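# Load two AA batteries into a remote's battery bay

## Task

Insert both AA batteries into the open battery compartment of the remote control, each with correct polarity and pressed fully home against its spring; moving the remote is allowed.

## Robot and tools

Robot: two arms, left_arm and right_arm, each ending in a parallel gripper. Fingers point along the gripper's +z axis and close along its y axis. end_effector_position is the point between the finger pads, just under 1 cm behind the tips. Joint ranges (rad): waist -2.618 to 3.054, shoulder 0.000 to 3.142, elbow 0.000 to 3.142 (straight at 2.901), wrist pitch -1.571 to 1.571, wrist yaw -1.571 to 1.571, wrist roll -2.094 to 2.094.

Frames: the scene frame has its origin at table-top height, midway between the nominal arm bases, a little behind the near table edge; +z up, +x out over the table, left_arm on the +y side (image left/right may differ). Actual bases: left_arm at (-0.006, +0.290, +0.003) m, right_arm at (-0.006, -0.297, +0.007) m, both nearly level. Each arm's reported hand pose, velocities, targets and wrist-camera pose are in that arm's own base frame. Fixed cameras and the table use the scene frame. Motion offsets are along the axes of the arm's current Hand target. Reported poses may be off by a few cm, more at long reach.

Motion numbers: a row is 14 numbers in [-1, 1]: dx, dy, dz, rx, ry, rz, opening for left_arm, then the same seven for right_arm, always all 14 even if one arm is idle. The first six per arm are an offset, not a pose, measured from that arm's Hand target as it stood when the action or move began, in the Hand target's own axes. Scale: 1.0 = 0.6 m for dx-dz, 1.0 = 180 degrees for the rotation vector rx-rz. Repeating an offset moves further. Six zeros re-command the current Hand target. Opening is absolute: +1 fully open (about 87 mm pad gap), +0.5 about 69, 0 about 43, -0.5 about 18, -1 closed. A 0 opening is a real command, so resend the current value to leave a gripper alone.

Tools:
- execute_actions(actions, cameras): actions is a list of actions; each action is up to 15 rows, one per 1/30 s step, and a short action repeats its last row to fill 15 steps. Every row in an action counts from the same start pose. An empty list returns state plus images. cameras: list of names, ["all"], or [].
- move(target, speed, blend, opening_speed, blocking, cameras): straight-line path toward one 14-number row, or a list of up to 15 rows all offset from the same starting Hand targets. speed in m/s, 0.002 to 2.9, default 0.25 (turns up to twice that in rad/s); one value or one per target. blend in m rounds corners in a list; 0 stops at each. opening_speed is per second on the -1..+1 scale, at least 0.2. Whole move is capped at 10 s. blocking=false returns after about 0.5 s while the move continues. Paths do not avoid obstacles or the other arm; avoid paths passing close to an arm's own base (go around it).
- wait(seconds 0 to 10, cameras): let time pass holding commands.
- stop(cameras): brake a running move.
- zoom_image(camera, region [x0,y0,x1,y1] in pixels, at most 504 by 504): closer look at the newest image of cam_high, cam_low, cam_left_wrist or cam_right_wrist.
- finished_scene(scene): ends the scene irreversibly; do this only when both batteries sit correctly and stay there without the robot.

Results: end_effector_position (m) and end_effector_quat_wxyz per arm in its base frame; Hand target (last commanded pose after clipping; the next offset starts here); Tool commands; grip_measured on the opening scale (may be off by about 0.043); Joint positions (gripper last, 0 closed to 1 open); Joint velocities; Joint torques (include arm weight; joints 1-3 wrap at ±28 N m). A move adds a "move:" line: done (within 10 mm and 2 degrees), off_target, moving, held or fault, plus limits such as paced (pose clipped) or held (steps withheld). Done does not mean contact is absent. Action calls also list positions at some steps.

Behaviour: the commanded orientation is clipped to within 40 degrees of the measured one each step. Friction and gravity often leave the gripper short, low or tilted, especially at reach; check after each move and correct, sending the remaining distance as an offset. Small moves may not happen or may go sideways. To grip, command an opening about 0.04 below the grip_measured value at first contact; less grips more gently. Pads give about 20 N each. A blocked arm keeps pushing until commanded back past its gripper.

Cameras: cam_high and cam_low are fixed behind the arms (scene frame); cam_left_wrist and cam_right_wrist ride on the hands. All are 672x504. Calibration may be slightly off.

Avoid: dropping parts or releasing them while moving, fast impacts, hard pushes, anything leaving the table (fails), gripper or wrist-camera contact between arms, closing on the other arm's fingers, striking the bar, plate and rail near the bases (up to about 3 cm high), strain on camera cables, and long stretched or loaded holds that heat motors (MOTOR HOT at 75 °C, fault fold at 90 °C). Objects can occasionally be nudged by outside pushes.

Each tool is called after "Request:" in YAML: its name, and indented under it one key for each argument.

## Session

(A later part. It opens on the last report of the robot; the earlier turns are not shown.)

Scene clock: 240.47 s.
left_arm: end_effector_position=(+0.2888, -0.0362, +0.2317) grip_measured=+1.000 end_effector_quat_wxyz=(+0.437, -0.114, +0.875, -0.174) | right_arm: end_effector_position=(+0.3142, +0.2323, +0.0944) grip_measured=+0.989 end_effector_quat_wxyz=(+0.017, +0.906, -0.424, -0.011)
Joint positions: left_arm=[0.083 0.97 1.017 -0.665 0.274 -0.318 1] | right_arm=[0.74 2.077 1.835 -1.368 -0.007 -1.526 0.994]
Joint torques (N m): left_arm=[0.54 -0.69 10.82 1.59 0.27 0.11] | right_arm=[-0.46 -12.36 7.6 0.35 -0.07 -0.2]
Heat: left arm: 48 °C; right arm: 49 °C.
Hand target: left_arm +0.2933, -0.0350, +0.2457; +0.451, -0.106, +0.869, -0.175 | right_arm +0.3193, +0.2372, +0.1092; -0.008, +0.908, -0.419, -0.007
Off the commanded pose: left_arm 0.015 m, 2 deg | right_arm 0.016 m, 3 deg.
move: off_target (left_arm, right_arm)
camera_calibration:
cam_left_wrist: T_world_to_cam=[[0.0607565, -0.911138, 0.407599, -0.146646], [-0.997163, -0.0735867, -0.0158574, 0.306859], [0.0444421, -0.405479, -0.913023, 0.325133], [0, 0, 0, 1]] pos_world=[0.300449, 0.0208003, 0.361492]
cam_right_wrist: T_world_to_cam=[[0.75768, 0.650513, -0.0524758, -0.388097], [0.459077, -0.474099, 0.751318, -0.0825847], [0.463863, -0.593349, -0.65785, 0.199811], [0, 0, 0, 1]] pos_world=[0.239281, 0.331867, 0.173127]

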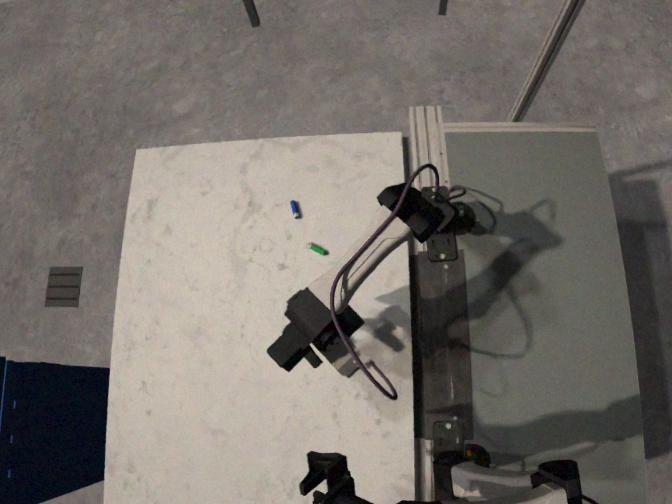

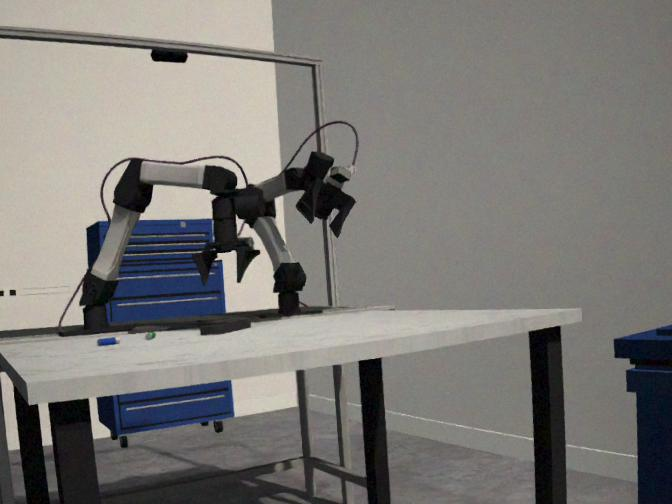

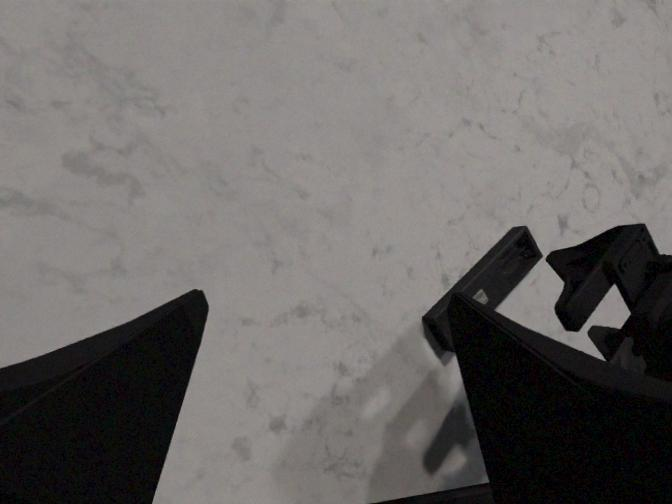

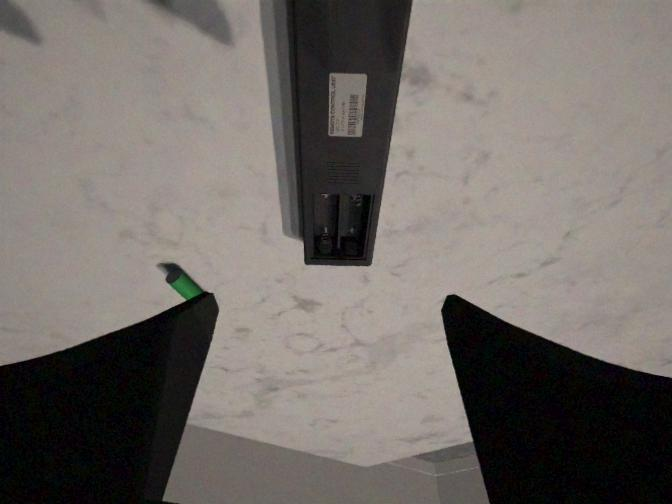

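Request:
move:
  target: [0,0,0,0,0,0,1,0.233,0.225,0.066,0,0,0.893,1]
  speed: 0.3
  cameras: ["all"]

Scene clock: 266.87 s.
left_arm: end_effector_position=(+0.2888, -0.0362, +0.2317) grip_measured=+1.000 end_effector_quat_wxyz=(+0.437, -0.114, +0.875, -0.174) | right_arm: end_effector_position=(+0.3011, +0.0420, +0.0581) grip_measured=+0.989 end_effector_quat_wxyz=(-0.026, +0.251, +0.968, -0.003)
Joint positions: left_arm=[0.083 0.97 1.017 -0.665 0.274 -0.318 1] | right_arm=[0.059 1.901 1.428 -1.15 -0.01 0.567 0.995]
Joint torques (N m): left_arm=[0.57 -0.7 10.77 1.59 0.27 0.12] | right_arm=[-0.59 -11.17 5.3 0.55 0.01 0.16]
Heat: left arm: 49 °C; right arm: 50 °C.
Hand target: left_arm +0.2933, -0.0350, +0.2457; +0.451, -0.106, +0.869, -0.175 | right_arm +0.3070, +0.0442, +0.0657; -0.006, +0.261, +0.965, +0.009
Off the commanded pose: left_arm 0.015 m, 2 deg | right_arm 0.010 m, 3 deg.
move: off_target (left_arm, right_arm)
camera_calibration:
cam_left_wrist: T_world_to_cam=[[0.0607565, -0.911138, 0.407599, -0.146646], [-0.997163, -0.0735867, -0.0158574, 0.306859], [0.0444421, -0.405479, -0.913023, 0.325133], [0, 0, 0, 1]] pos_world=[0.300449, 0.0208003, 0.361492]
cam_right_wrist: T_world_to_cam=[[-0.474822, -0.880066, 0.00522205, 0.175704], [-0.540461, 0.296268, 0.787482, 0.126894], [-0.694583, 0.371091, -0.616316, 0.375031], [0, 0, 0, 1]] pos_world=[0.412499, -0.0221346, 0.130294]

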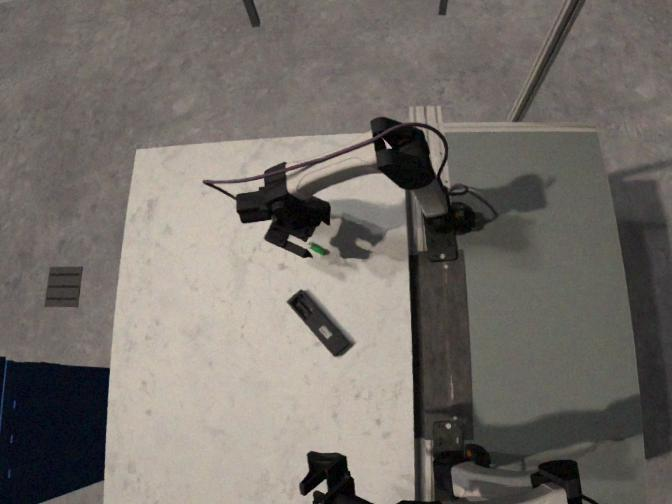

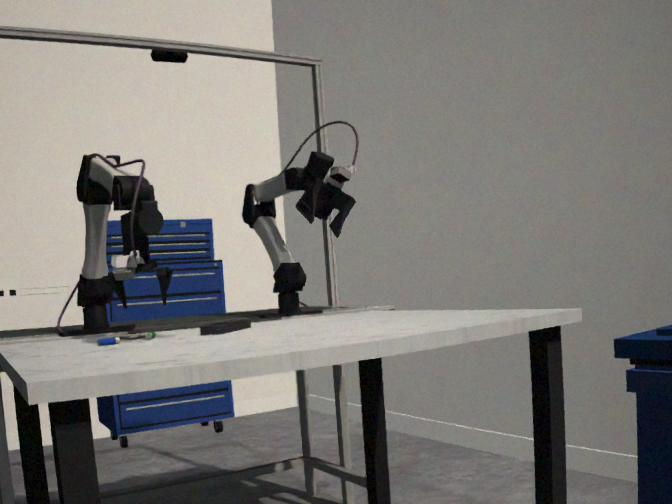

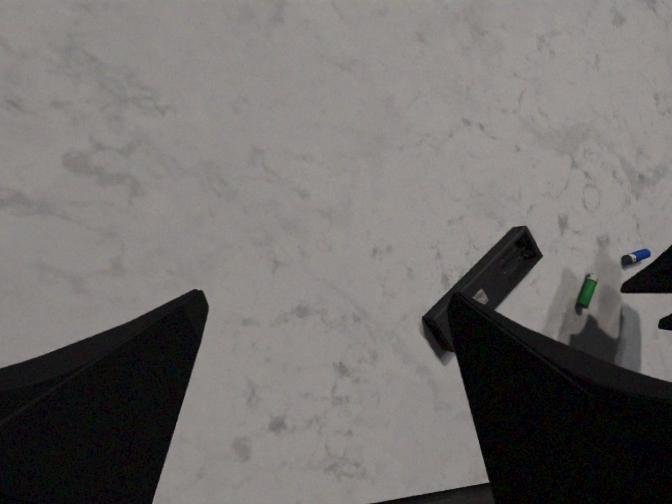

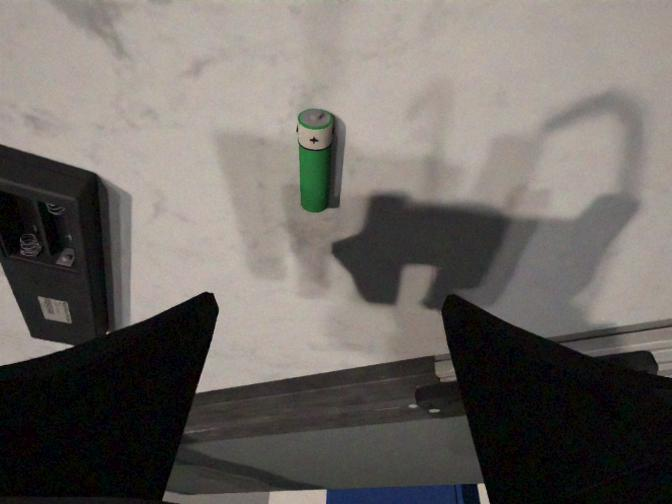

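Request:
move:
  target: [0.3473,-0.1718,0.0425,0.1288,0.1055,0.2701,1,0,0,0,0,0,0,1]
  speed: 0.25
  cameras: ["all"]

Scene clock: 280.70 s.
left_arm: end_effector_position=(+0.1946, -0.2040, +0.1194) grip_measured=+1.000 end_effector_quat_wxyz=(+0.343, +0.371, +0.848, -0.160) | right_arm: end_effector_position=(+0.3012, +0.0420, +0.0581) grip_measured=+0.989 end_effector_quat_wxyz=(-0.026, +0.252, +0.967, -0.003)
Joint positions: left_arm=[-0.784 1.034 0.739 -0.499 0.046 0.022 1] | right_arm=[0.059 1.901 1.428 -1.15 -0.01 0.568 0.995]
Joint torques (N m): left_arm=[-0.43 -0.94 6.97 1.68 -0.02 0.06] | right_arm=[-0.54 -11.37 5 0.52 -0.02 0.2]
Heat: left arm: 49 °C; right arm: 48 °C.
Hand target: left_arm +0.1980, -0.2059, +0.1174; +0.350, +0.376, +0.844, -0.155 | right_arm +0.3071, +0.0442, +0.0657; -0.006, +0.261, +0.965, +0.009
Off the commanded pose: left_arm 0.004 m, 1 deg | right_arm 0.010 m, 3 deg.
move: off_target (right_arm)
camera_calibration:
cam_left_wrist: T_world_to_cam=[[-0.729634, -0.683561, 0.0194483, -0.00151056], [-0.67757, 0.726495, 0.114468, 0.284323], [-0.0923752, 0.0703424, -0.993237, 0.292071], [0, 0, 0, 1]] pos_world=[0.218527, -0.228137, 0.257579]
cam_right_wrist: T_world_to_cam=[[-0.475458, -0.879724, 0.00504343, 0.176043], [-0.540564, 0.296668, 0.78726, 0.127027], [-0.694068, 0.371583, -0.616601, 0.374936], [0, 0, 0, 1]] pos_world=[0.412598, -0.0221352, 0.130294]

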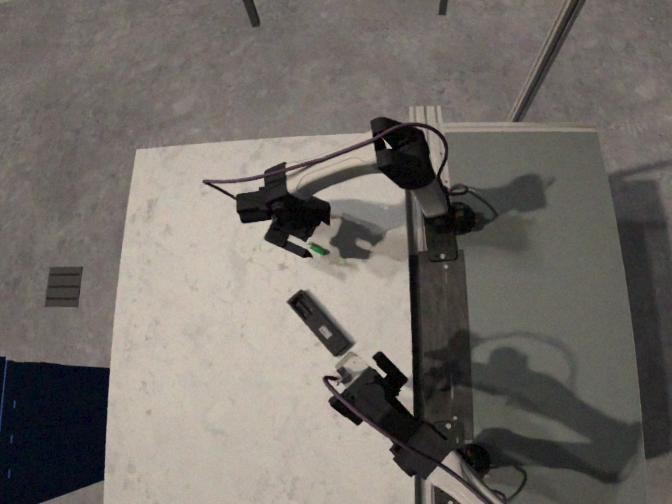

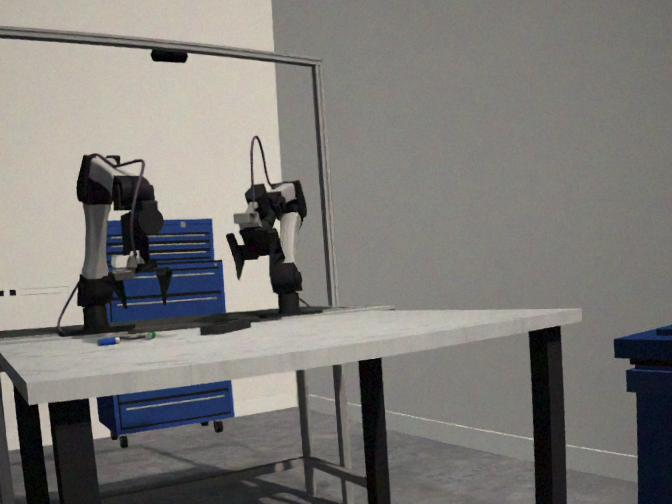

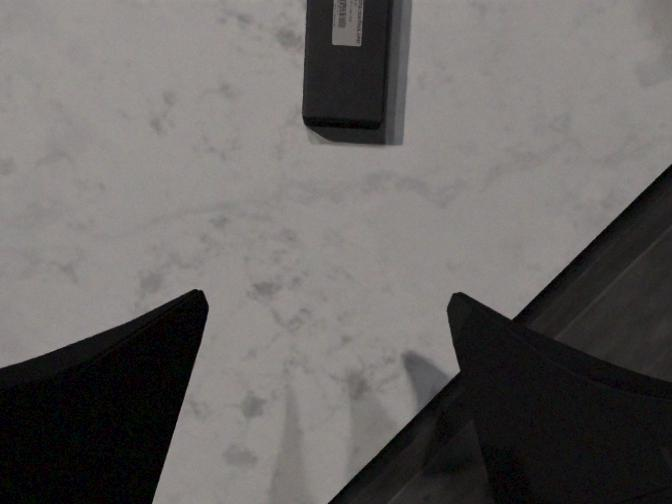

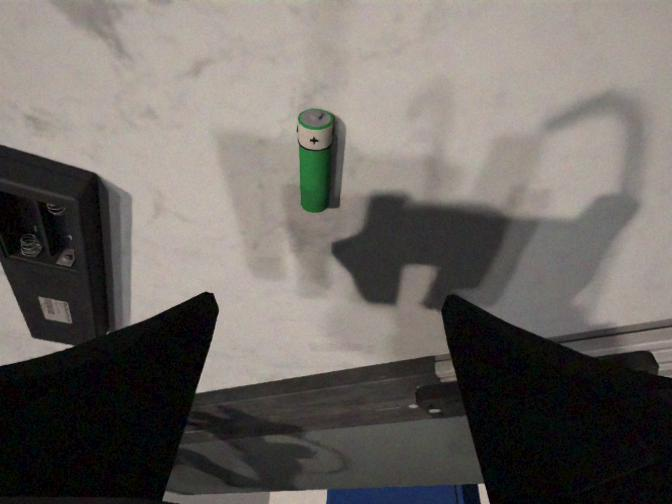

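Request:
move:
  target: [0,-0.009,0.2,0,0,0,1,0,0,0,0,0,0,1]
  speed: 0.15
  cameras: ["cam_left_wrist","cam_low","cam_high"]

Scene clock: 290.47 s.
left_arm: end_effector_position=(+0.2430, -0.2635, +0.0279) grip_measured=+1.000 end_effector_quat_wxyz=(+0.336, +0.382, +0.848, -0.152) | right_arm: end_effector_position=(+0.3012, +0.0420, +0.0581) grip_measured=+0.989 end_effector_quat_wxyz=(-0.026, +0.252, +0.967, -0.003)
Joint positions: left_arm=[-0.817 1.523 0.699 0.008 0.022 0.02 1] | right_arm=[0.059 1.901 1.428 -1.15 -0.01 0.568 0.995]
Joint torques (N m): left_arm=[-0.44 -3.06 8.62 1.69 -0.04 -0.15] | right_arm=[-0.44 -11.44 5.12 0.5 -0.08 0.18]
Heat: left arm: 49 °C; right arm: 47 °C.
Hand target: left_arm +0.2509, -0.2725, +0.0327; +0.350, +0.376, +0.844, -0.155 | right_arm +0.3071, +0.0442, +0.0657; -0.006, +0.261, +0.965, +0.009
Off the commanded pose: left_arm 0.013 m, 2 deg | right_arm 0.010 m, 3 deg.
move: off_target (left_arm, right_arm)
camera_calibration:
cam_left_wrist: T_world_to_cam=[[-0.740104, -0.672477, 0.00455322, 0.000798532], [-0.665732, 0.733606, 0.136467, 0.369125], [-0.0951114, 0.0979689, -0.990634, 0.217729], [0, 0, 0, 1]] pos_world=[0.267038, -0.291586, 0.165312]
Images, in order (width x height): cam_high 672x504, cam_low 672x504, cam_left_wrist 672x504.

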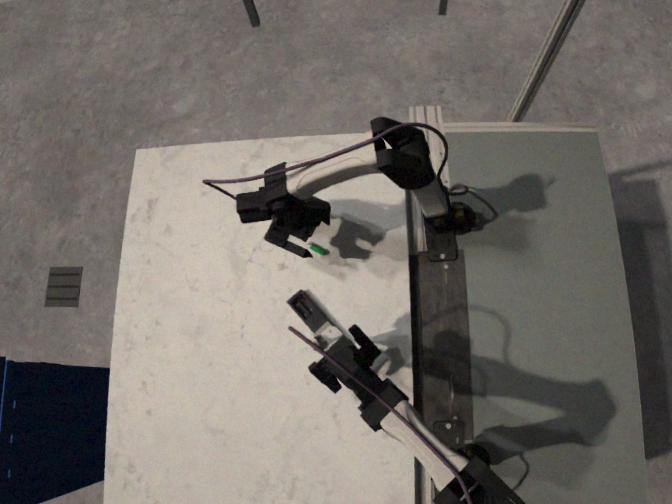

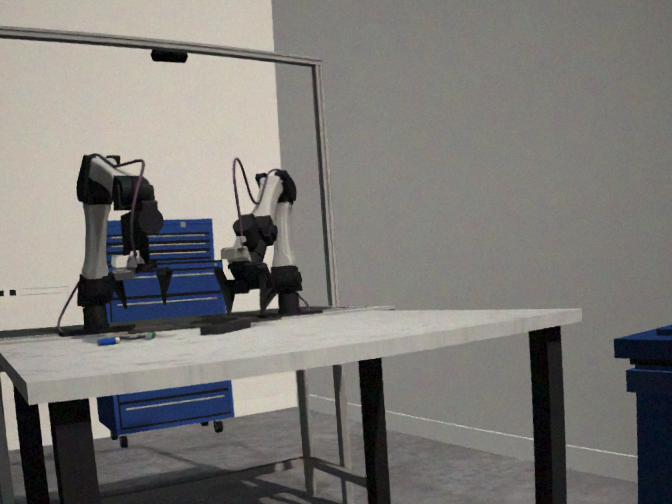

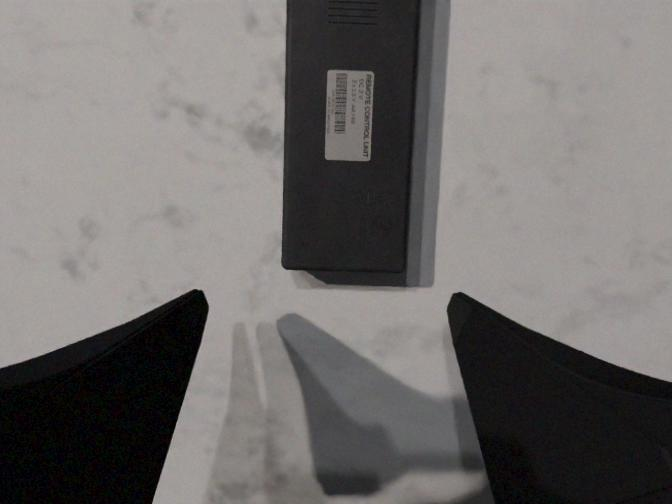

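Request:
move:
  target: [-0.02,-0.0092,0.0825,0,0,0,1,0,0,0,0,0,0,1]
  speed: 0.08
  cameras: ["cam_left_wrist","cam_low"]

Request:
zoom_image:
  camera: "cam_low"
  region: [180, 220, 320, 360]

Scene clock: 298.47 s.
left_arm: end_effector_position=(+0.2659, -0.2964, -0.0006) grip_measured=+1.000 end_effector_quat_wxyz=(+0.333, +0.383, +0.849, -0.150) | right_arm: end_effector_position=(+0.3012, +0.0420, +0.0581) grip_measured=+0.989 end_effector_quat_wxyz=(-0.026, +0.252, +0.967, -0.003)
Joint positions: left_arm=[-0.838 1.748 0.807 0.116 0.006 0.008 1] | right_arm=[0.059 1.901 1.428 -1.15 -0.01 0.568 0.995]
Joint torques (N m): left_arm=[-0.35 -4.41 9.17 1.69 -0.02 -0.16] | right_arm=[-0.31 -11.52 5.18 0.49 0 0.19]
Heat: left arm: 48 °C; right arm: 47 °C.
Hand target: left_arm +0.2759, -0.3084, +0.0061; +0.350, +0.376, +0.844, -0.155 | right_arm +0.3071, +0.0442, +0.0657; -0.006, +0.261, +0.965, +0.009
Off the commanded pose: left_arm 0.017 m, 2 deg | right_arm 0.010 m, 3 deg.
move: off_target (left_arm, right_arm)
camera_calibration:
cam_left_wrist: T_world_to_cam=[[-0.740497, -0.672058, 0.000958428, -0.00400948], [-0.664891, 0.732806, 0.144622, 0.411965], [-0.0978967, 0.106455, -0.989487, 0.198081], [0, 0, 0, 1]] pos_world=[0.290334, -0.325672, 0.136424]
Images, in order (width x height): cam_low 672x504, cam_left_wrist 672x504.

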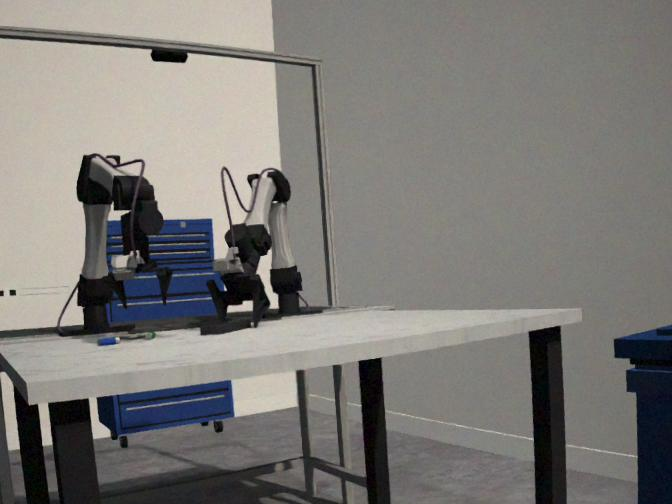

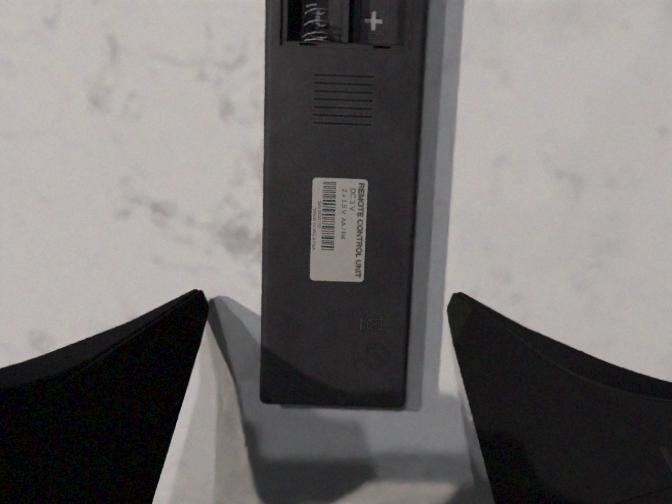

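Scaled by 3.600 from the camera's 672x504 image, which has a finer 960x720 frame.

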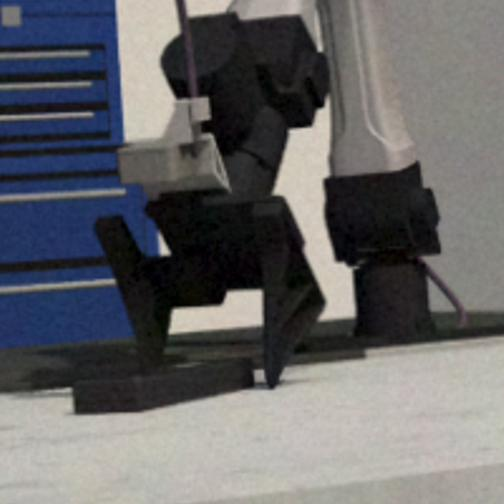

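Request:
move:
  target: [0,0,0,0,0,0,0.0,0,0,0,0,0,0,1]
  speed: 0.05
  opening_speed: 0.5
  cameras: ["cam_left_wrist","cam_right_wrist"]

Scene clock: 305.67 s.
left_arm: end_effector_position=(+0.2661, -0.2966, -0.0004) grip_measured=+0.090 end_effector_quat_wxyz=(+0.333, +0.383, +0.849, -0.150) | right_arm: end_effector_position=(+0.3012, +0.0420, +0.0581) grip_measured=+0.989 end_effector_quat_wxyz=(-0.026, +0.252, +0.967, -0.003)
Joint positions: left_arm=[-0.838 1.748 0.807 0.118 0.006 0.007 0.545] | right_arm=[0.059 1.901 1.428 -1.15 -0.01 0.568 0.995]
Joint torques (N m): left_arm=[-0.35 -4.41 9.13 1.66 -0.01 -0.15] | right_arm=[-0.59 -11.34 5.57 0.57 0.06 0.24]
Heat: left arm: 49 °C; right arm: 46 °C.
Hand target: left_arm +0.2759, -0.3084, +0.0061; +0.350, +0.376, +0.844, -0.155 | right_arm +0.3071, +0.0442, +0.0657; -0.006, +0.261, +0.965, +0.009
Off the commanded pose: left_arm 0.017 m, 2 deg | right_arm 0.010 m, 3 deg.
move: off_target (left_arm, right_arm)
camera_calibration:
cam_left_wrist: T_world_to_cam=[[-0.740152, -0.672438, 0.00154689, -0.00424141], [-0.665318, 0.732645, 0.143469, 0.412233], [-0.0976074, 0.10516, -0.989654, 0.197805], [0, 0, 0, 1]] pos_world=[0.290434, -0.325674, 0.136622]
cam_right_wrist: T_world_to_cam=[[-0.475458, -0.879724, 0.00504343, 0.176043], [-0.540564, 0.296668, 0.78726, 0.127027], [-0.694068, 0.371583, -0.616601, 0.374936], [0, 0, 0, 1]] pos_world=[0.412598, -0.0221352, 0.130294]
Images, in order (width x height): cam_left_wrist 672x504, cam_right_wrist 672x504.

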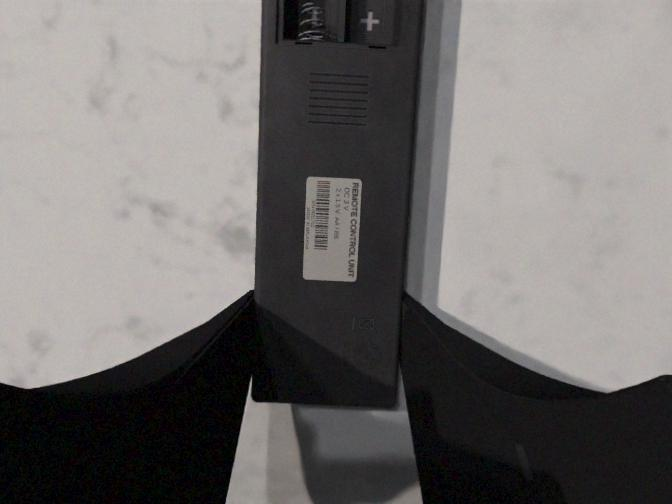

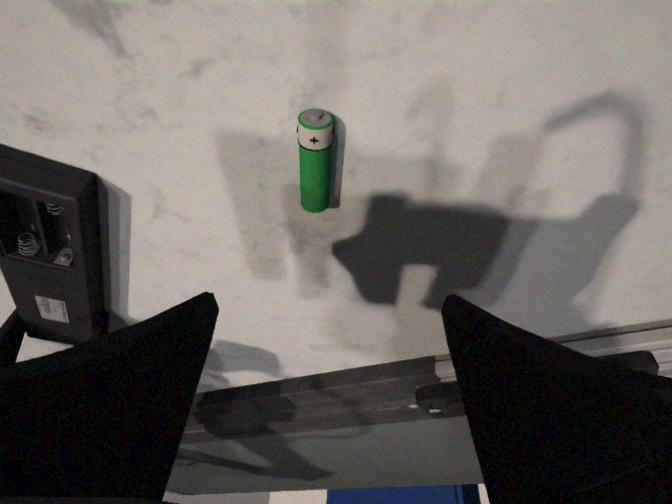

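Request:
move:
  target: [0,0,0,0,0,0,0.0,-0.0342,0.0108,0.0767,0.007,0.102,0.0124,1]
  speed: 0.12
  cameras: ["cam_left_wrist","cam_right_wrist","cam_low"]

Request:
zoom_image:
  camera: "cam_low"
  region: [60, 220, 200, 360]

Scene clock: 328.80 s.
left_arm: end_effector_position=(+0.2661, -0.2966, -0.0004) grip_measured=+0.090 end_effector_quat_wxyz=(+0.333, +0.383, +0.849, -0.150) | right_arm: end_effector_position=(+0.3209, +0.0397, +0.0157) grip_measured=+0.989 end_effector_quat_wxyz=(-0.171, +0.279, +0.944, +0.028)
Joint positions: left_arm=[-0.838 1.748 0.807 0.118 0.006 0.007 0.545] | right_arm=[-0.02 2.274 1.72 -1.334 -0.143 0.533 0.995]
Joint torques (N m): left_arm=[-0.34 -4.41 9.21 1.65 -0.02 -0.16] | right_arm=[-0.5 -10.59 6.8 -0.13 -0.08 -0.15]
Heat: left arm: 50 °C; right arm: 46 °C.
Hand target: left_arm +0.2759, -0.3084, +0.0061; +0.350, +0.376, +0.844, -0.155 | right_arm +0.3279, +0.0403, +0.0195; -0.162, +0.275, +0.947, +0.040
Off the commanded pose: left_arm 0.017 m, 2 deg | right_arm 0.008 m, 2 deg.
move: off_target (left_arm)
camera_calibration:
cam_left_wrist: T_world_to_cam=[[-0.740152, -0.672438, 0.00154689, -0.00424141], [-0.665318, 0.732645, 0.143469, 0.412233], [-0.0976074, 0.10516, -0.989654, 0.197805], [0, 0, 0, 1]] pos_world=[0.290434, -0.325674, 0.136622]
cam_right_wrist: T_world_to_cam=[[-0.530546, -0.847285, 0.025067, 0.199607], [-0.292392, 0.210685, 0.932802, 0.0932188], [-0.79563, 0.487565, -0.359517, 0.387268], [0, 0, 0, 1]] pos_world=[0.441279, -0.0393337, 0.0472713]
Images, in order (width x height): cam_low 672x504, cam_left_wrist 672x504, cam_right_wrist 672x504.

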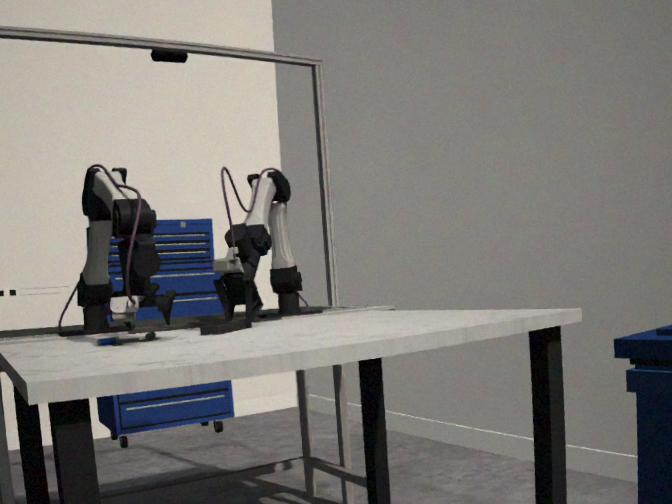

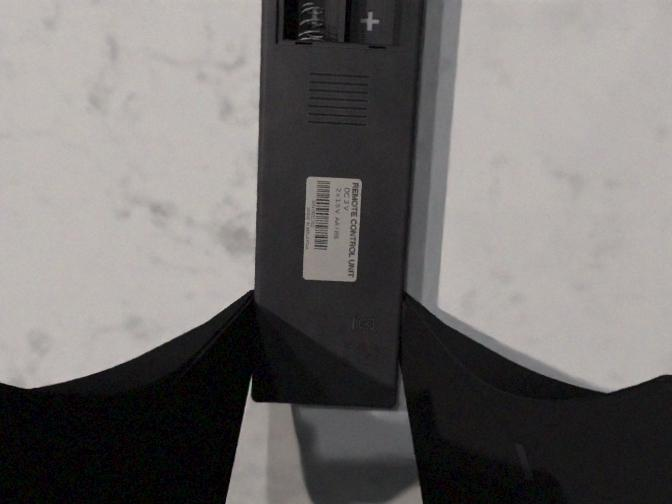

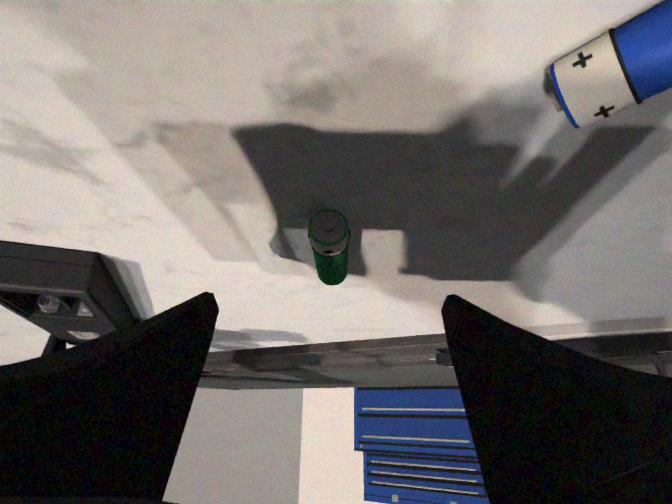

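Scaled by 3.600 from the camera's 672x504 image, which has a finer 960x720 frame.

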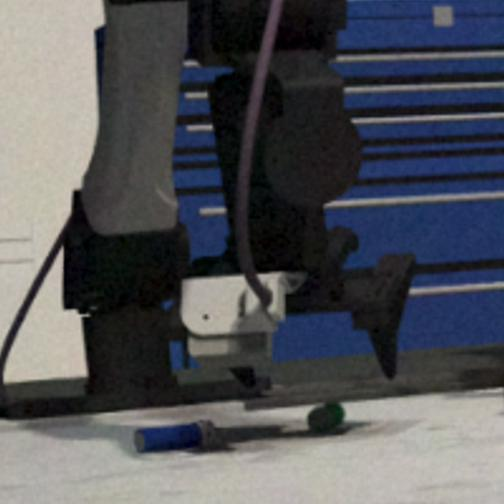

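Request:
move:
  target: [0,0,0,0,0,0,0.0,-0.011,0,0.0328,0,-0.05,0,1]
  speed: 0.06
  cameras: ["cam_right_wrist","cam_low"]

Request:
zoom_image:
  camera: "cam_low"
  region: [60, 220, 200, 360]

Scene clock: 345.43 s.
left_arm: end_effector_position=(+0.2661, -0.2966, -0.0004) grip_measured=+0.090 end_effector_quat_wxyz=(+0.333, +0.383, +0.849, -0.150) | right_arm: end_effector_position=(+0.3197, +0.0378, -0.0103) grip_measured=+0.989 end_effector_quat_wxyz=(-0.114, +0.276, +0.954, +0.019)
Joint positions: left_arm=[-0.838 1.748 0.807 0.118 0.006 0.007 0.545] | right_arm=[-0.003 2.201 1.539 -1.119 -0.098 0.55 0.995]
Joint torques (N m): left_arm=[-0.35 -4.4 9.18 1.66 -0.02 -0.15] | right_arm=[0.77 -13.75 4.71 0.24 0.12 0.15]
Heat: left arm: 51 °C; right arm: 48 °C.
Hand target: left_arm +0.2759, -0.3084, +0.0061; +0.350, +0.376, +0.844, -0.155 | right_arm +0.3275, +0.0401, -0.0012; -0.088, +0.277, +0.957, +0.018
Off the commanded pose: left_arm 0.017 m, 2 deg | right_arm 0.012 m, 3 deg.
move: off_target (left_arm, right_arm)
camera_calibration:
cam_right_wrist: T_world_to_cam=[[-0.521831, -0.852967, 0.0117954, 0.195313], [-0.390813, 0.251338, 0.885491, 0.146943], [-0.75826, 0.457467, -0.464506, 0.365882], [0, 0, 0, 1]] pos_world=[0.436781, -0.0377151, 0.0375342]
Images, in order (width x height): cam_low 672x504, cam_right_wrist 672x504.

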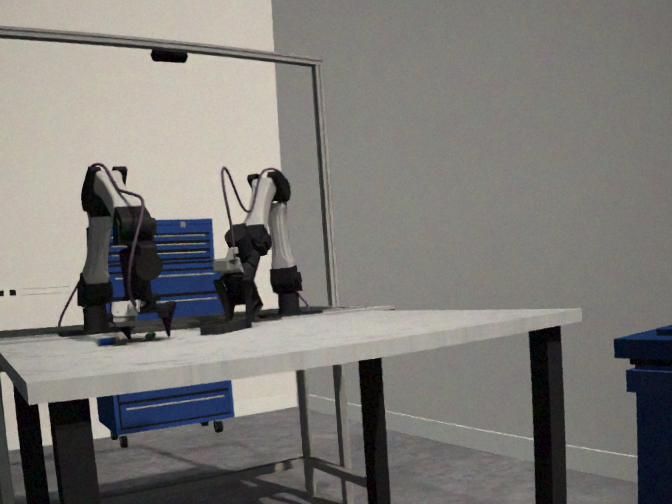

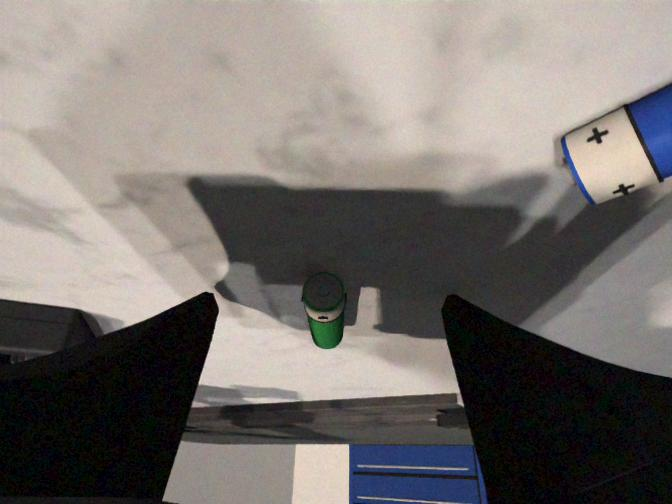

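Scaled by 3.600 from the camera's 672x504 image, which has a finer 960x720 frame.

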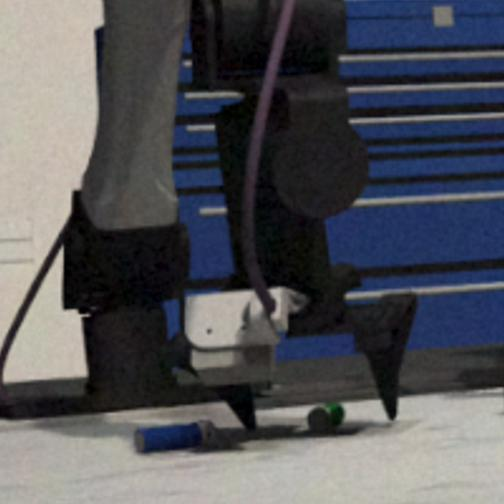

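Request:
move:
  target:
    - [0,0,0,0,0,0,0.0,-0.007,0,-0.0067,0,0,0,1]
    - [0,0,0,0,0,0,0.0,-0.007,0,-0.0067,0,0,0,-0.68]
  speed: 0.05
  opening_speed: 0.7
  cameras: ["cam_right_wrist","cam_low"]

Request:
zoom_image:
  camera: "cam_low"
  region: [60, 220, 200, 360]

Scene clock: 358.07 s.
left_arm: end_effector_position=(+0.2661, -0.2966, -0.0004) grip_measured=+0.090 end_effector_quat_wxyz=(+0.333, +0.383, +0.849, -0.150) | right_arm: end_effector_position=(+0.3190, +0.0375, -0.0101) grip_measured=-0.607 end_effector_quat_wxyz=(-0.115, +0.276, +0.954, +0.017)
Joint positions: left_arm=[-0.838 1.748 0.807 0.118 0.006 0.007 0.545] | right_arm=[-0.003 2.201 1.539 -1.121 -0.096 0.55 0.196]
Joint torques (N m): left_arm=[-0.36 -4.44 9.2 1.65 -0.02 -0.16] | right_arm=[0.35 -12.88 7.1 0.05 0.16 0.1]
Heat: left arm: 51 °C; right arm: 50 °C.
Hand target: left_arm +0.2759, -0.3084, +0.0061; +0.350, +0.376, +0.844, -0.155 | right_arm +0.3316, +0.0376, +0.0020; -0.088, +0.277, +0.957, +0.018
Off the commanded pose: left_arm 0.017 m, 2 deg | right_arm 0.017 m, 3 deg.
move: off_target (left_arm, right_arm); target 2's new opening was sent with right_arm's hand 0.017 m and 3 deg from that target
camera_calibration:
cam_right_wrist: T_world_to_cam=[[-0.521754, -0.852967, 0.0148147, 0.194736], [-0.388473, 0.253015, 0.886043, 0.145819], [-0.759514, 0.456542, -0.463366, 0.366064], [0, 0, 0, 1]] pos_world=[0.436282, -0.0379147, 0.0375345]
Images, in order (width x height): cam_low 672x504, cam_right_wrist 672x504.

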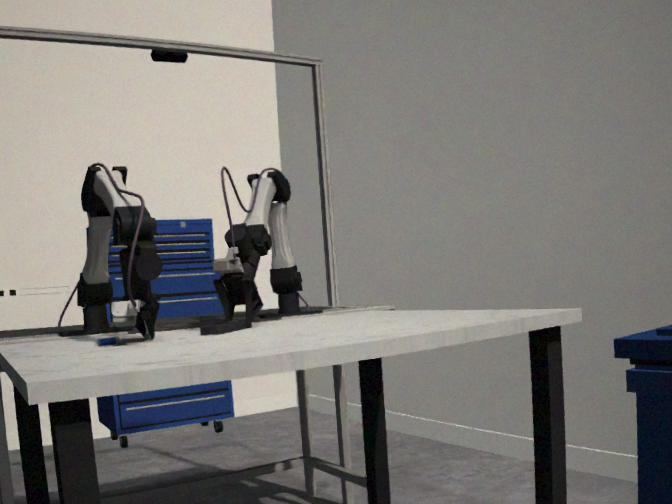

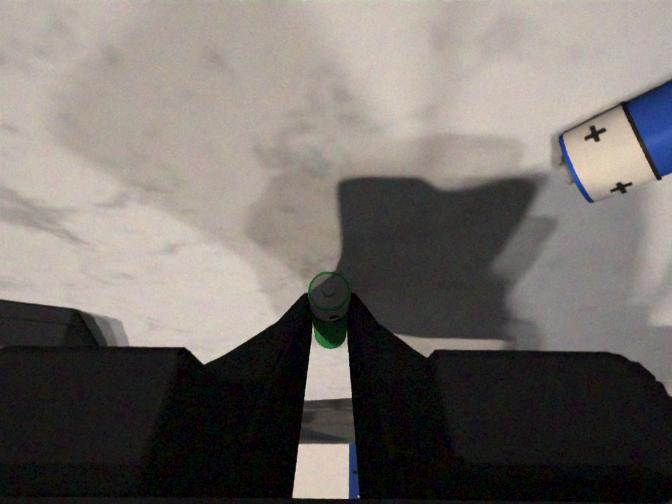

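Scaled by 3.600 from the camera's 672x504 image, which has a finer 960x720 frame.

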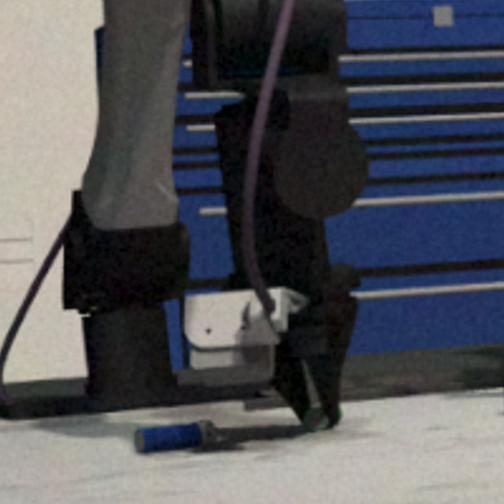

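Request:
move:
  target:
    - [0,0,0,0,0,0,0.0,0,0,0,0,0,0,-0.2]
    - [0,0,0,0,0,0,0.0,0.0067,0,-0.0327,0,0,0,-0.2]
    - [0,0,0,0,0,0,0.0,0.0007,0,-0.0033,0,0,0,-0.2]
  speed: 0.05
  opening_speed: 0.7
  cameras: ["cam_right_wrist","cam_low"]

Request:
zoom_image:
  camera: "cam_low"
  region: [60, 220, 200, 360]

Scene clock: 367.23 s.
left_arm: end_effector_position=(+0.2661, -0.2966, -0.0004) grip_measured=+0.090 end_effector_quat_wxyz=(+0.333, +0.383, +0.849, -0.150) | right_arm: end_effector_position=(+0.3272, +0.0375, +0.0037) grip_measured=-0.200 end_effector_quat_wxyz=(-0.100, +0.276, +0.956, +0.021)
Joint positions: left_arm=[-0.838 1.748 0.807 0.118 0.006 0.007 0.545] | right_arm=[-0.003 2.18 1.574 -1.147 -0.096 0.55 0.4]
Joint torques (N m): left_arm=[-0.38 -4.4 9.16 1.66 -0.03 -0.14] | right_arm=[-0.1 -11.04 4.77 0.26 0.13 0.05]
Heat: left arm: 51 °C; right arm: 50 °C.
Hand target: left_arm +0.2759, -0.3084, +0.0061; +0.350, +0.376, +0.844, -0.155 | right_arm +0.3315, +0.0376, +0.0040; -0.088, +0.277, +0.957, +0.018
Off the commanded pose: left_arm 0.017 m, 2 deg | right_arm 0.004 m, 1 deg.
move: off_target (left_arm)
camera_calibration:
cam_right_wrist: T_world_to_cam=[[-0.521942, -0.85298, -0.00139574, 0.198891], [-0.416003, 0.253124, 0.873424, 0.145741], [-0.74466, 0.456457, -0.486958, 0.37391], [0, 0, 0, 1]] pos_world=[0.442874, -0.0379146, 0.0550622]
Images, in order (width x height): cam_low 672x504, cam_right_wrist 672x504.

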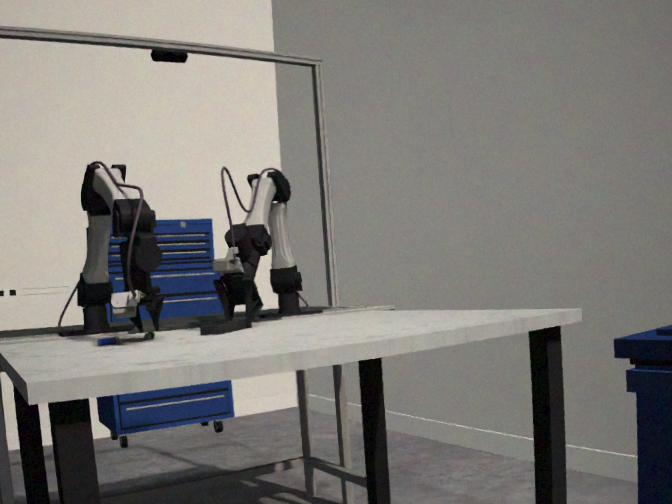

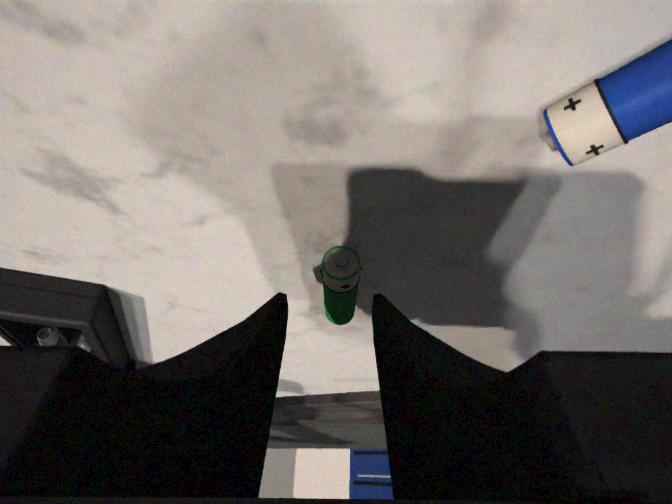

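Scaled by 3.600 from the camera's 672x504 image, which has a finer 960x720 frame.

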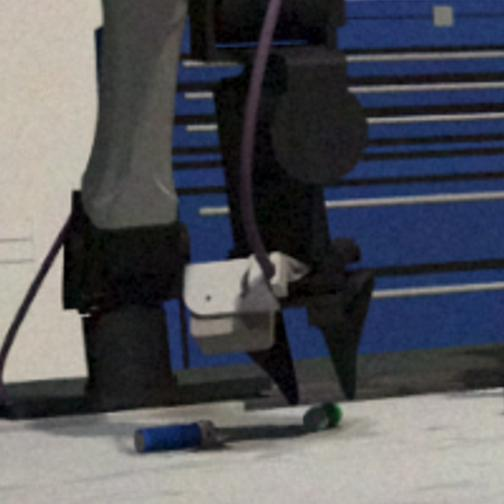

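Request:
move:
  target: [0,0,0,0,0,0,0.0,-0.0027,0,0.0131,0,0,0,-0.2]
  speed: 0.04

Scene clock: 370.40 s.
left_arm: end_effector_position=(+0.2661, -0.2966, -0.0004) grip_measured=+0.090 end_effector_quat_wxyz=(+0.333, +0.383, +0.849, -0.150) | right_arm: end_effector_position=(+0.3286, +0.0375, -0.0007) grip_measured=-0.200 end_effector_quat_wxyz=(-0.094, +0.276, +0.956, +0.023)
Joint positions: left_arm=[-0.838 1.748 0.807 0.118 0.006 0.007 0.545] | right_arm=[-0.003 2.18 1.559 -1.12 -0.096 0.55 0.4]
Joint torques (N m): left_arm=[-0.34 -4.41 9.2 1.66 -0.02 -0.15] | right_arm=[0.02 -9.69 4.96 0.3 0.19 0.15]
Heat: left arm: 51 °C; right arm: 50 °C.
Hand target: left_arm +0.2759, -0.3084, +0.0061; +0.350, +0.376, +0.844, -0.155 | right_arm +0.3317, +0.0375, -0.0039; -0.088, +0.277, +0.957, +0.018
Off the commanded pose: left_arm 0.017 m, 2 deg | right_arm 0.004 m, 1 deg.
move: off_target (left_arm)

Request:
move:
  target: [0,0,0,0,0,0,0.0,-0.002,0,0.0098,0,0,0,-0.2]
  speed: 0.04
  cameras: ["cam_right_wrist"]

Scene clock: 373.07 s.
left_arm: end_effector_position=(+0.2661, -0.2966, -0.0004) grip_measured=+0.090 end_effector_quat_wxyz=(+0.333, +0.383, +0.849, -0.150) | right_arm: end_effector_position=(+0.3285, +0.0375, -0.0069) grip_measured=-0.200 end_effector_quat_wxyz=(-0.095, +0.276, +0.956, +0.023)
Joint positions: left_arm=[-0.838 1.748 0.807 0.118 0.006 0.007 0.545] | right_arm=[-0.003 2.189 1.548 -1.1 -0.096 0.55 0.4]
Joint torques (N m): left_arm=[-0.39 -4.4 9.2 1.66 -0.03 -0.16] | right_arm=[0.14 -9.96 4.93 0.32 0.15 0.12]
Heat: left arm: 51 °C; right arm: 49 °C.
Hand target: left_arm +0.2759, -0.3084, +0.0061; +0.350, +0.376, +0.844, -0.155 | right_arm +0.3317, +0.0373, -0.0100; -0.088, +0.277, +0.957, +0.018
Off the commanded pose: left_arm 0.017 m, 2 deg | right_arm 0.004 m, 1 deg.
move: off_target (left_arm)
camera_calibration:
cam_right_wrist: T_world_to_cam=[[-0.521886, -0.852985, -0.00714389, 0.199532], [-0.42563, 0.253139, 0.868769, 0.158672], [-0.739239, 0.456439, -0.495166, 0.367949], [0, 0, 0, 1]] pos_world=[0.443671, -0.0379146, 0.0457719]
Images, in order (width x height): cam_right_wrist 672x504.

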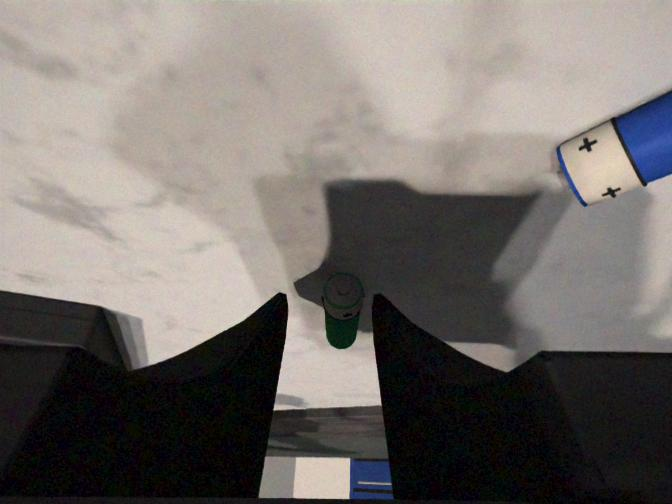

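Request:
move:
  target: [0,0,0,0,0,0,0.0,0.012,0,0.0015,0,0,0,-0.2]
  speed: 0.04

Scene clock: 377.87 s.
left_arm: end_effector_position=(+0.2661, -0.2966, -0.0004) grip_measured=+0.090 end_effector_quat_wxyz=(+0.333, +0.383, +0.849, -0.150) | right_arm: end_effector_position=(+0.3210, +0.0376, -0.0120) grip_measured=-0.200 end_effector_quat_wxyz=(-0.104, +0.277, +0.955, +0.020)
Joint positions: left_arm=[-0.838 1.748 0.807 0.118 0.006 0.007 0.545] | right_arm=[-0.003 2.189 1.519 -1.091 -0.096 0.552 0.4]
Joint torques (N m): left_arm=[-0.42 -4.4 9.18 1.66 -0.01 -0.15] | right_arm=[0.98 -12.12 4.41 0.33 0.11 0.19]
Heat: left arm: 51 °C; right arm: 50 °C.
Hand target: left_arm +0.2759, -0.3084, +0.0061; +0.350, +0.376, +0.844, -0.155 | right_arm +0.3257, +0.0412, -0.0095; -0.087, +0.277, +0.957, +0.018
Off the commanded pose: left_arm 0.017 m, 2 deg | right_arm 0.006 m, 2 deg.
move: off_target (left_arm)

Request:
move:
  target:
    - [0,0,0,0,0,0,0.0,0.0067,0,-0.0327,0,0,0,-0.2]
    - [0,0,0,0,0,0,0.0,0,0,0,0,0,0,-0.2]
  speed: 0.04

Scene clock: 384.63 s.
left_arm: end_effector_position=(+0.2661, -0.2966, -0.0004) grip_measured=+0.090 end_effector_quat_wxyz=(+0.333, +0.383, +0.849, -0.150) | right_arm: end_effector_position=(+0.3219, +0.0391, -0.0082) grip_measured=-0.200 end_effector_quat_wxyz=(-0.097, +0.275, +0.956, +0.022)
Joint positions: left_arm=[-0.838 1.748 0.807 0.118 0.006 0.007 0.545] | right_arm=[0.002 2.172 1.513 -1.086 -0.096 0.554 0.4]
Joint torques (N m): left_arm=[-0.39 -4.41 9.17 1.66 -0.02 -0.16] | right_arm=[0.4 -10.41 4.93 0.29 0.15 0.22]
Heat: left arm: 51 °C; right arm: 51 °C.
Hand target: left_arm +0.2759, -0.3084, +0.0061; +0.350, +0.376, +0.844, -0.155 | right_arm +0.3256, +0.0413, -0.0096; -0.088, +0.277, +0.957, +0.018
Off the commanded pose: left_arm 0.017 m, 2 deg | right_arm 0.005 m, 1 deg.
move: off_target (left_arm)

Request:
move:
  target:
    - [0,0,0,0,0,0,0.0,0,0,0,0,0,0,-0.68]
    - [0,0,0,0,0,0,0.0,0.0167,0,-0.0817,0,0,0,-0.68]
  speed: 0.06
  opening_speed: 0.5
  cameras: ["cam_right_wrist","cam_low"]

Request:
zoom_image:
  camera: "cam_low"
  region: [60, 220, 200, 360]

Scene clock: 391.03 s.
left_arm: end_effector_position=(+0.2661, -0.2966, -0.0004) grip_measured=+0.090 end_effector_quat_wxyz=(+0.333, +0.383, +0.849, -0.150) | right_arm: end_effector_position=(+0.3152, +0.0392, +0.0268) grip_measured=-0.608 end_effector_quat_wxyz=(-0.114, +0.276, +0.954, +0.017)
Joint positions: left_arm=[-0.838 1.748 0.807 0.118 0.006 0.007 0.545] | right_arm=[0.002 2.135 1.588 -1.236 -0.096 0.556 0.196]
Joint torques (N m): left_arm=[-0.36 -4.38 9.18 1.66 -0.02 -0.15] | right_arm=[0.73 -13.08 7.01 0.03 0.13 0.13]
Heat: left arm: 51 °C; right arm: 51 °C.
Hand target: left_arm +0.2759, -0.3084, +0.0061; +0.350, +0.376, +0.844, -0.155 | right_arm +0.3249, +0.0425, +0.0404; -0.088, +0.277, +0.957, +0.018
Off the commanded pose: left_arm 0.017 m, 2 deg | right_arm 0.017 m, 3 deg.
move: off_target (left_arm, right_arm)
camera_calibration:
cam_right_wrist: T_world_to_cam=[[-0.522537, -0.852479, 0.0153349, 0.193831], [-0.389126, 0.254446, 0.885346, 0.111322], [-0.758641, 0.456659, -0.464679, 0.379334], [0, 0, 0, 1]] pos_world=[0.43238, -0.0363152, 0.0747372]
Images, in order (width x height): cam_low 672x504, cam_right_wrist 672x504.

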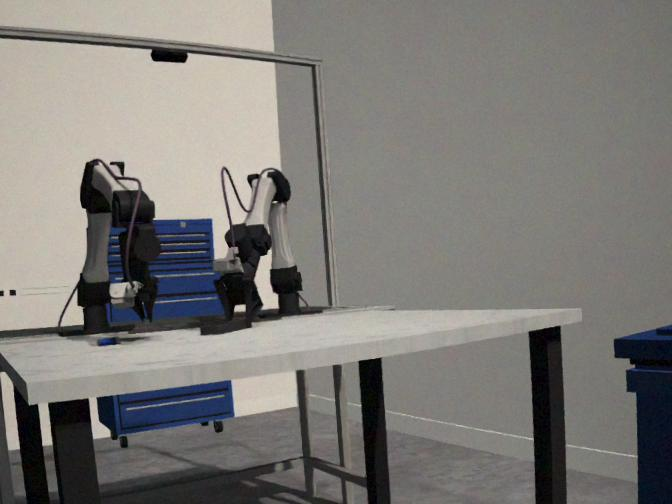

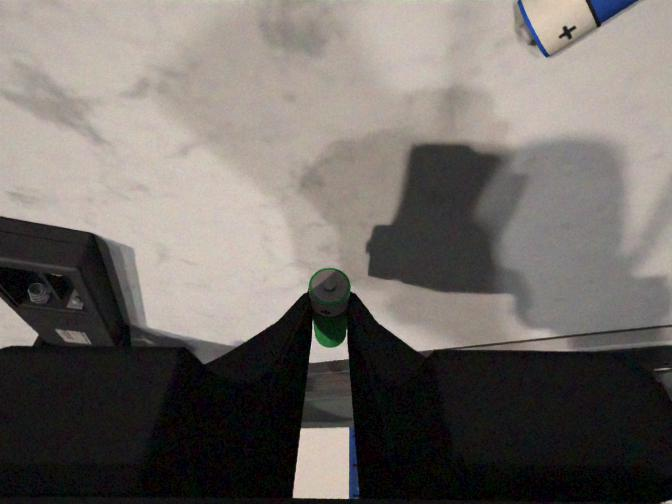

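Scaled by 3.600 from the camera's 672x504 image, which has a finer 960x720 frame.

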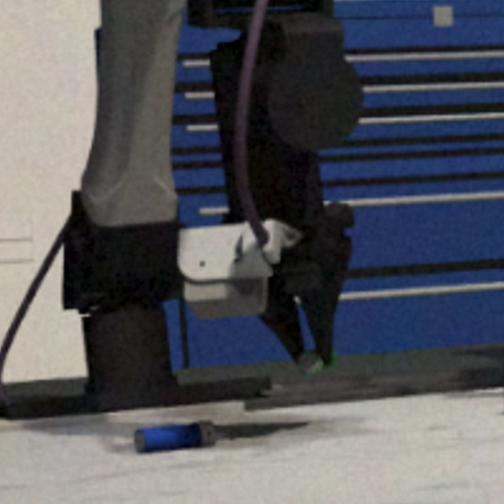

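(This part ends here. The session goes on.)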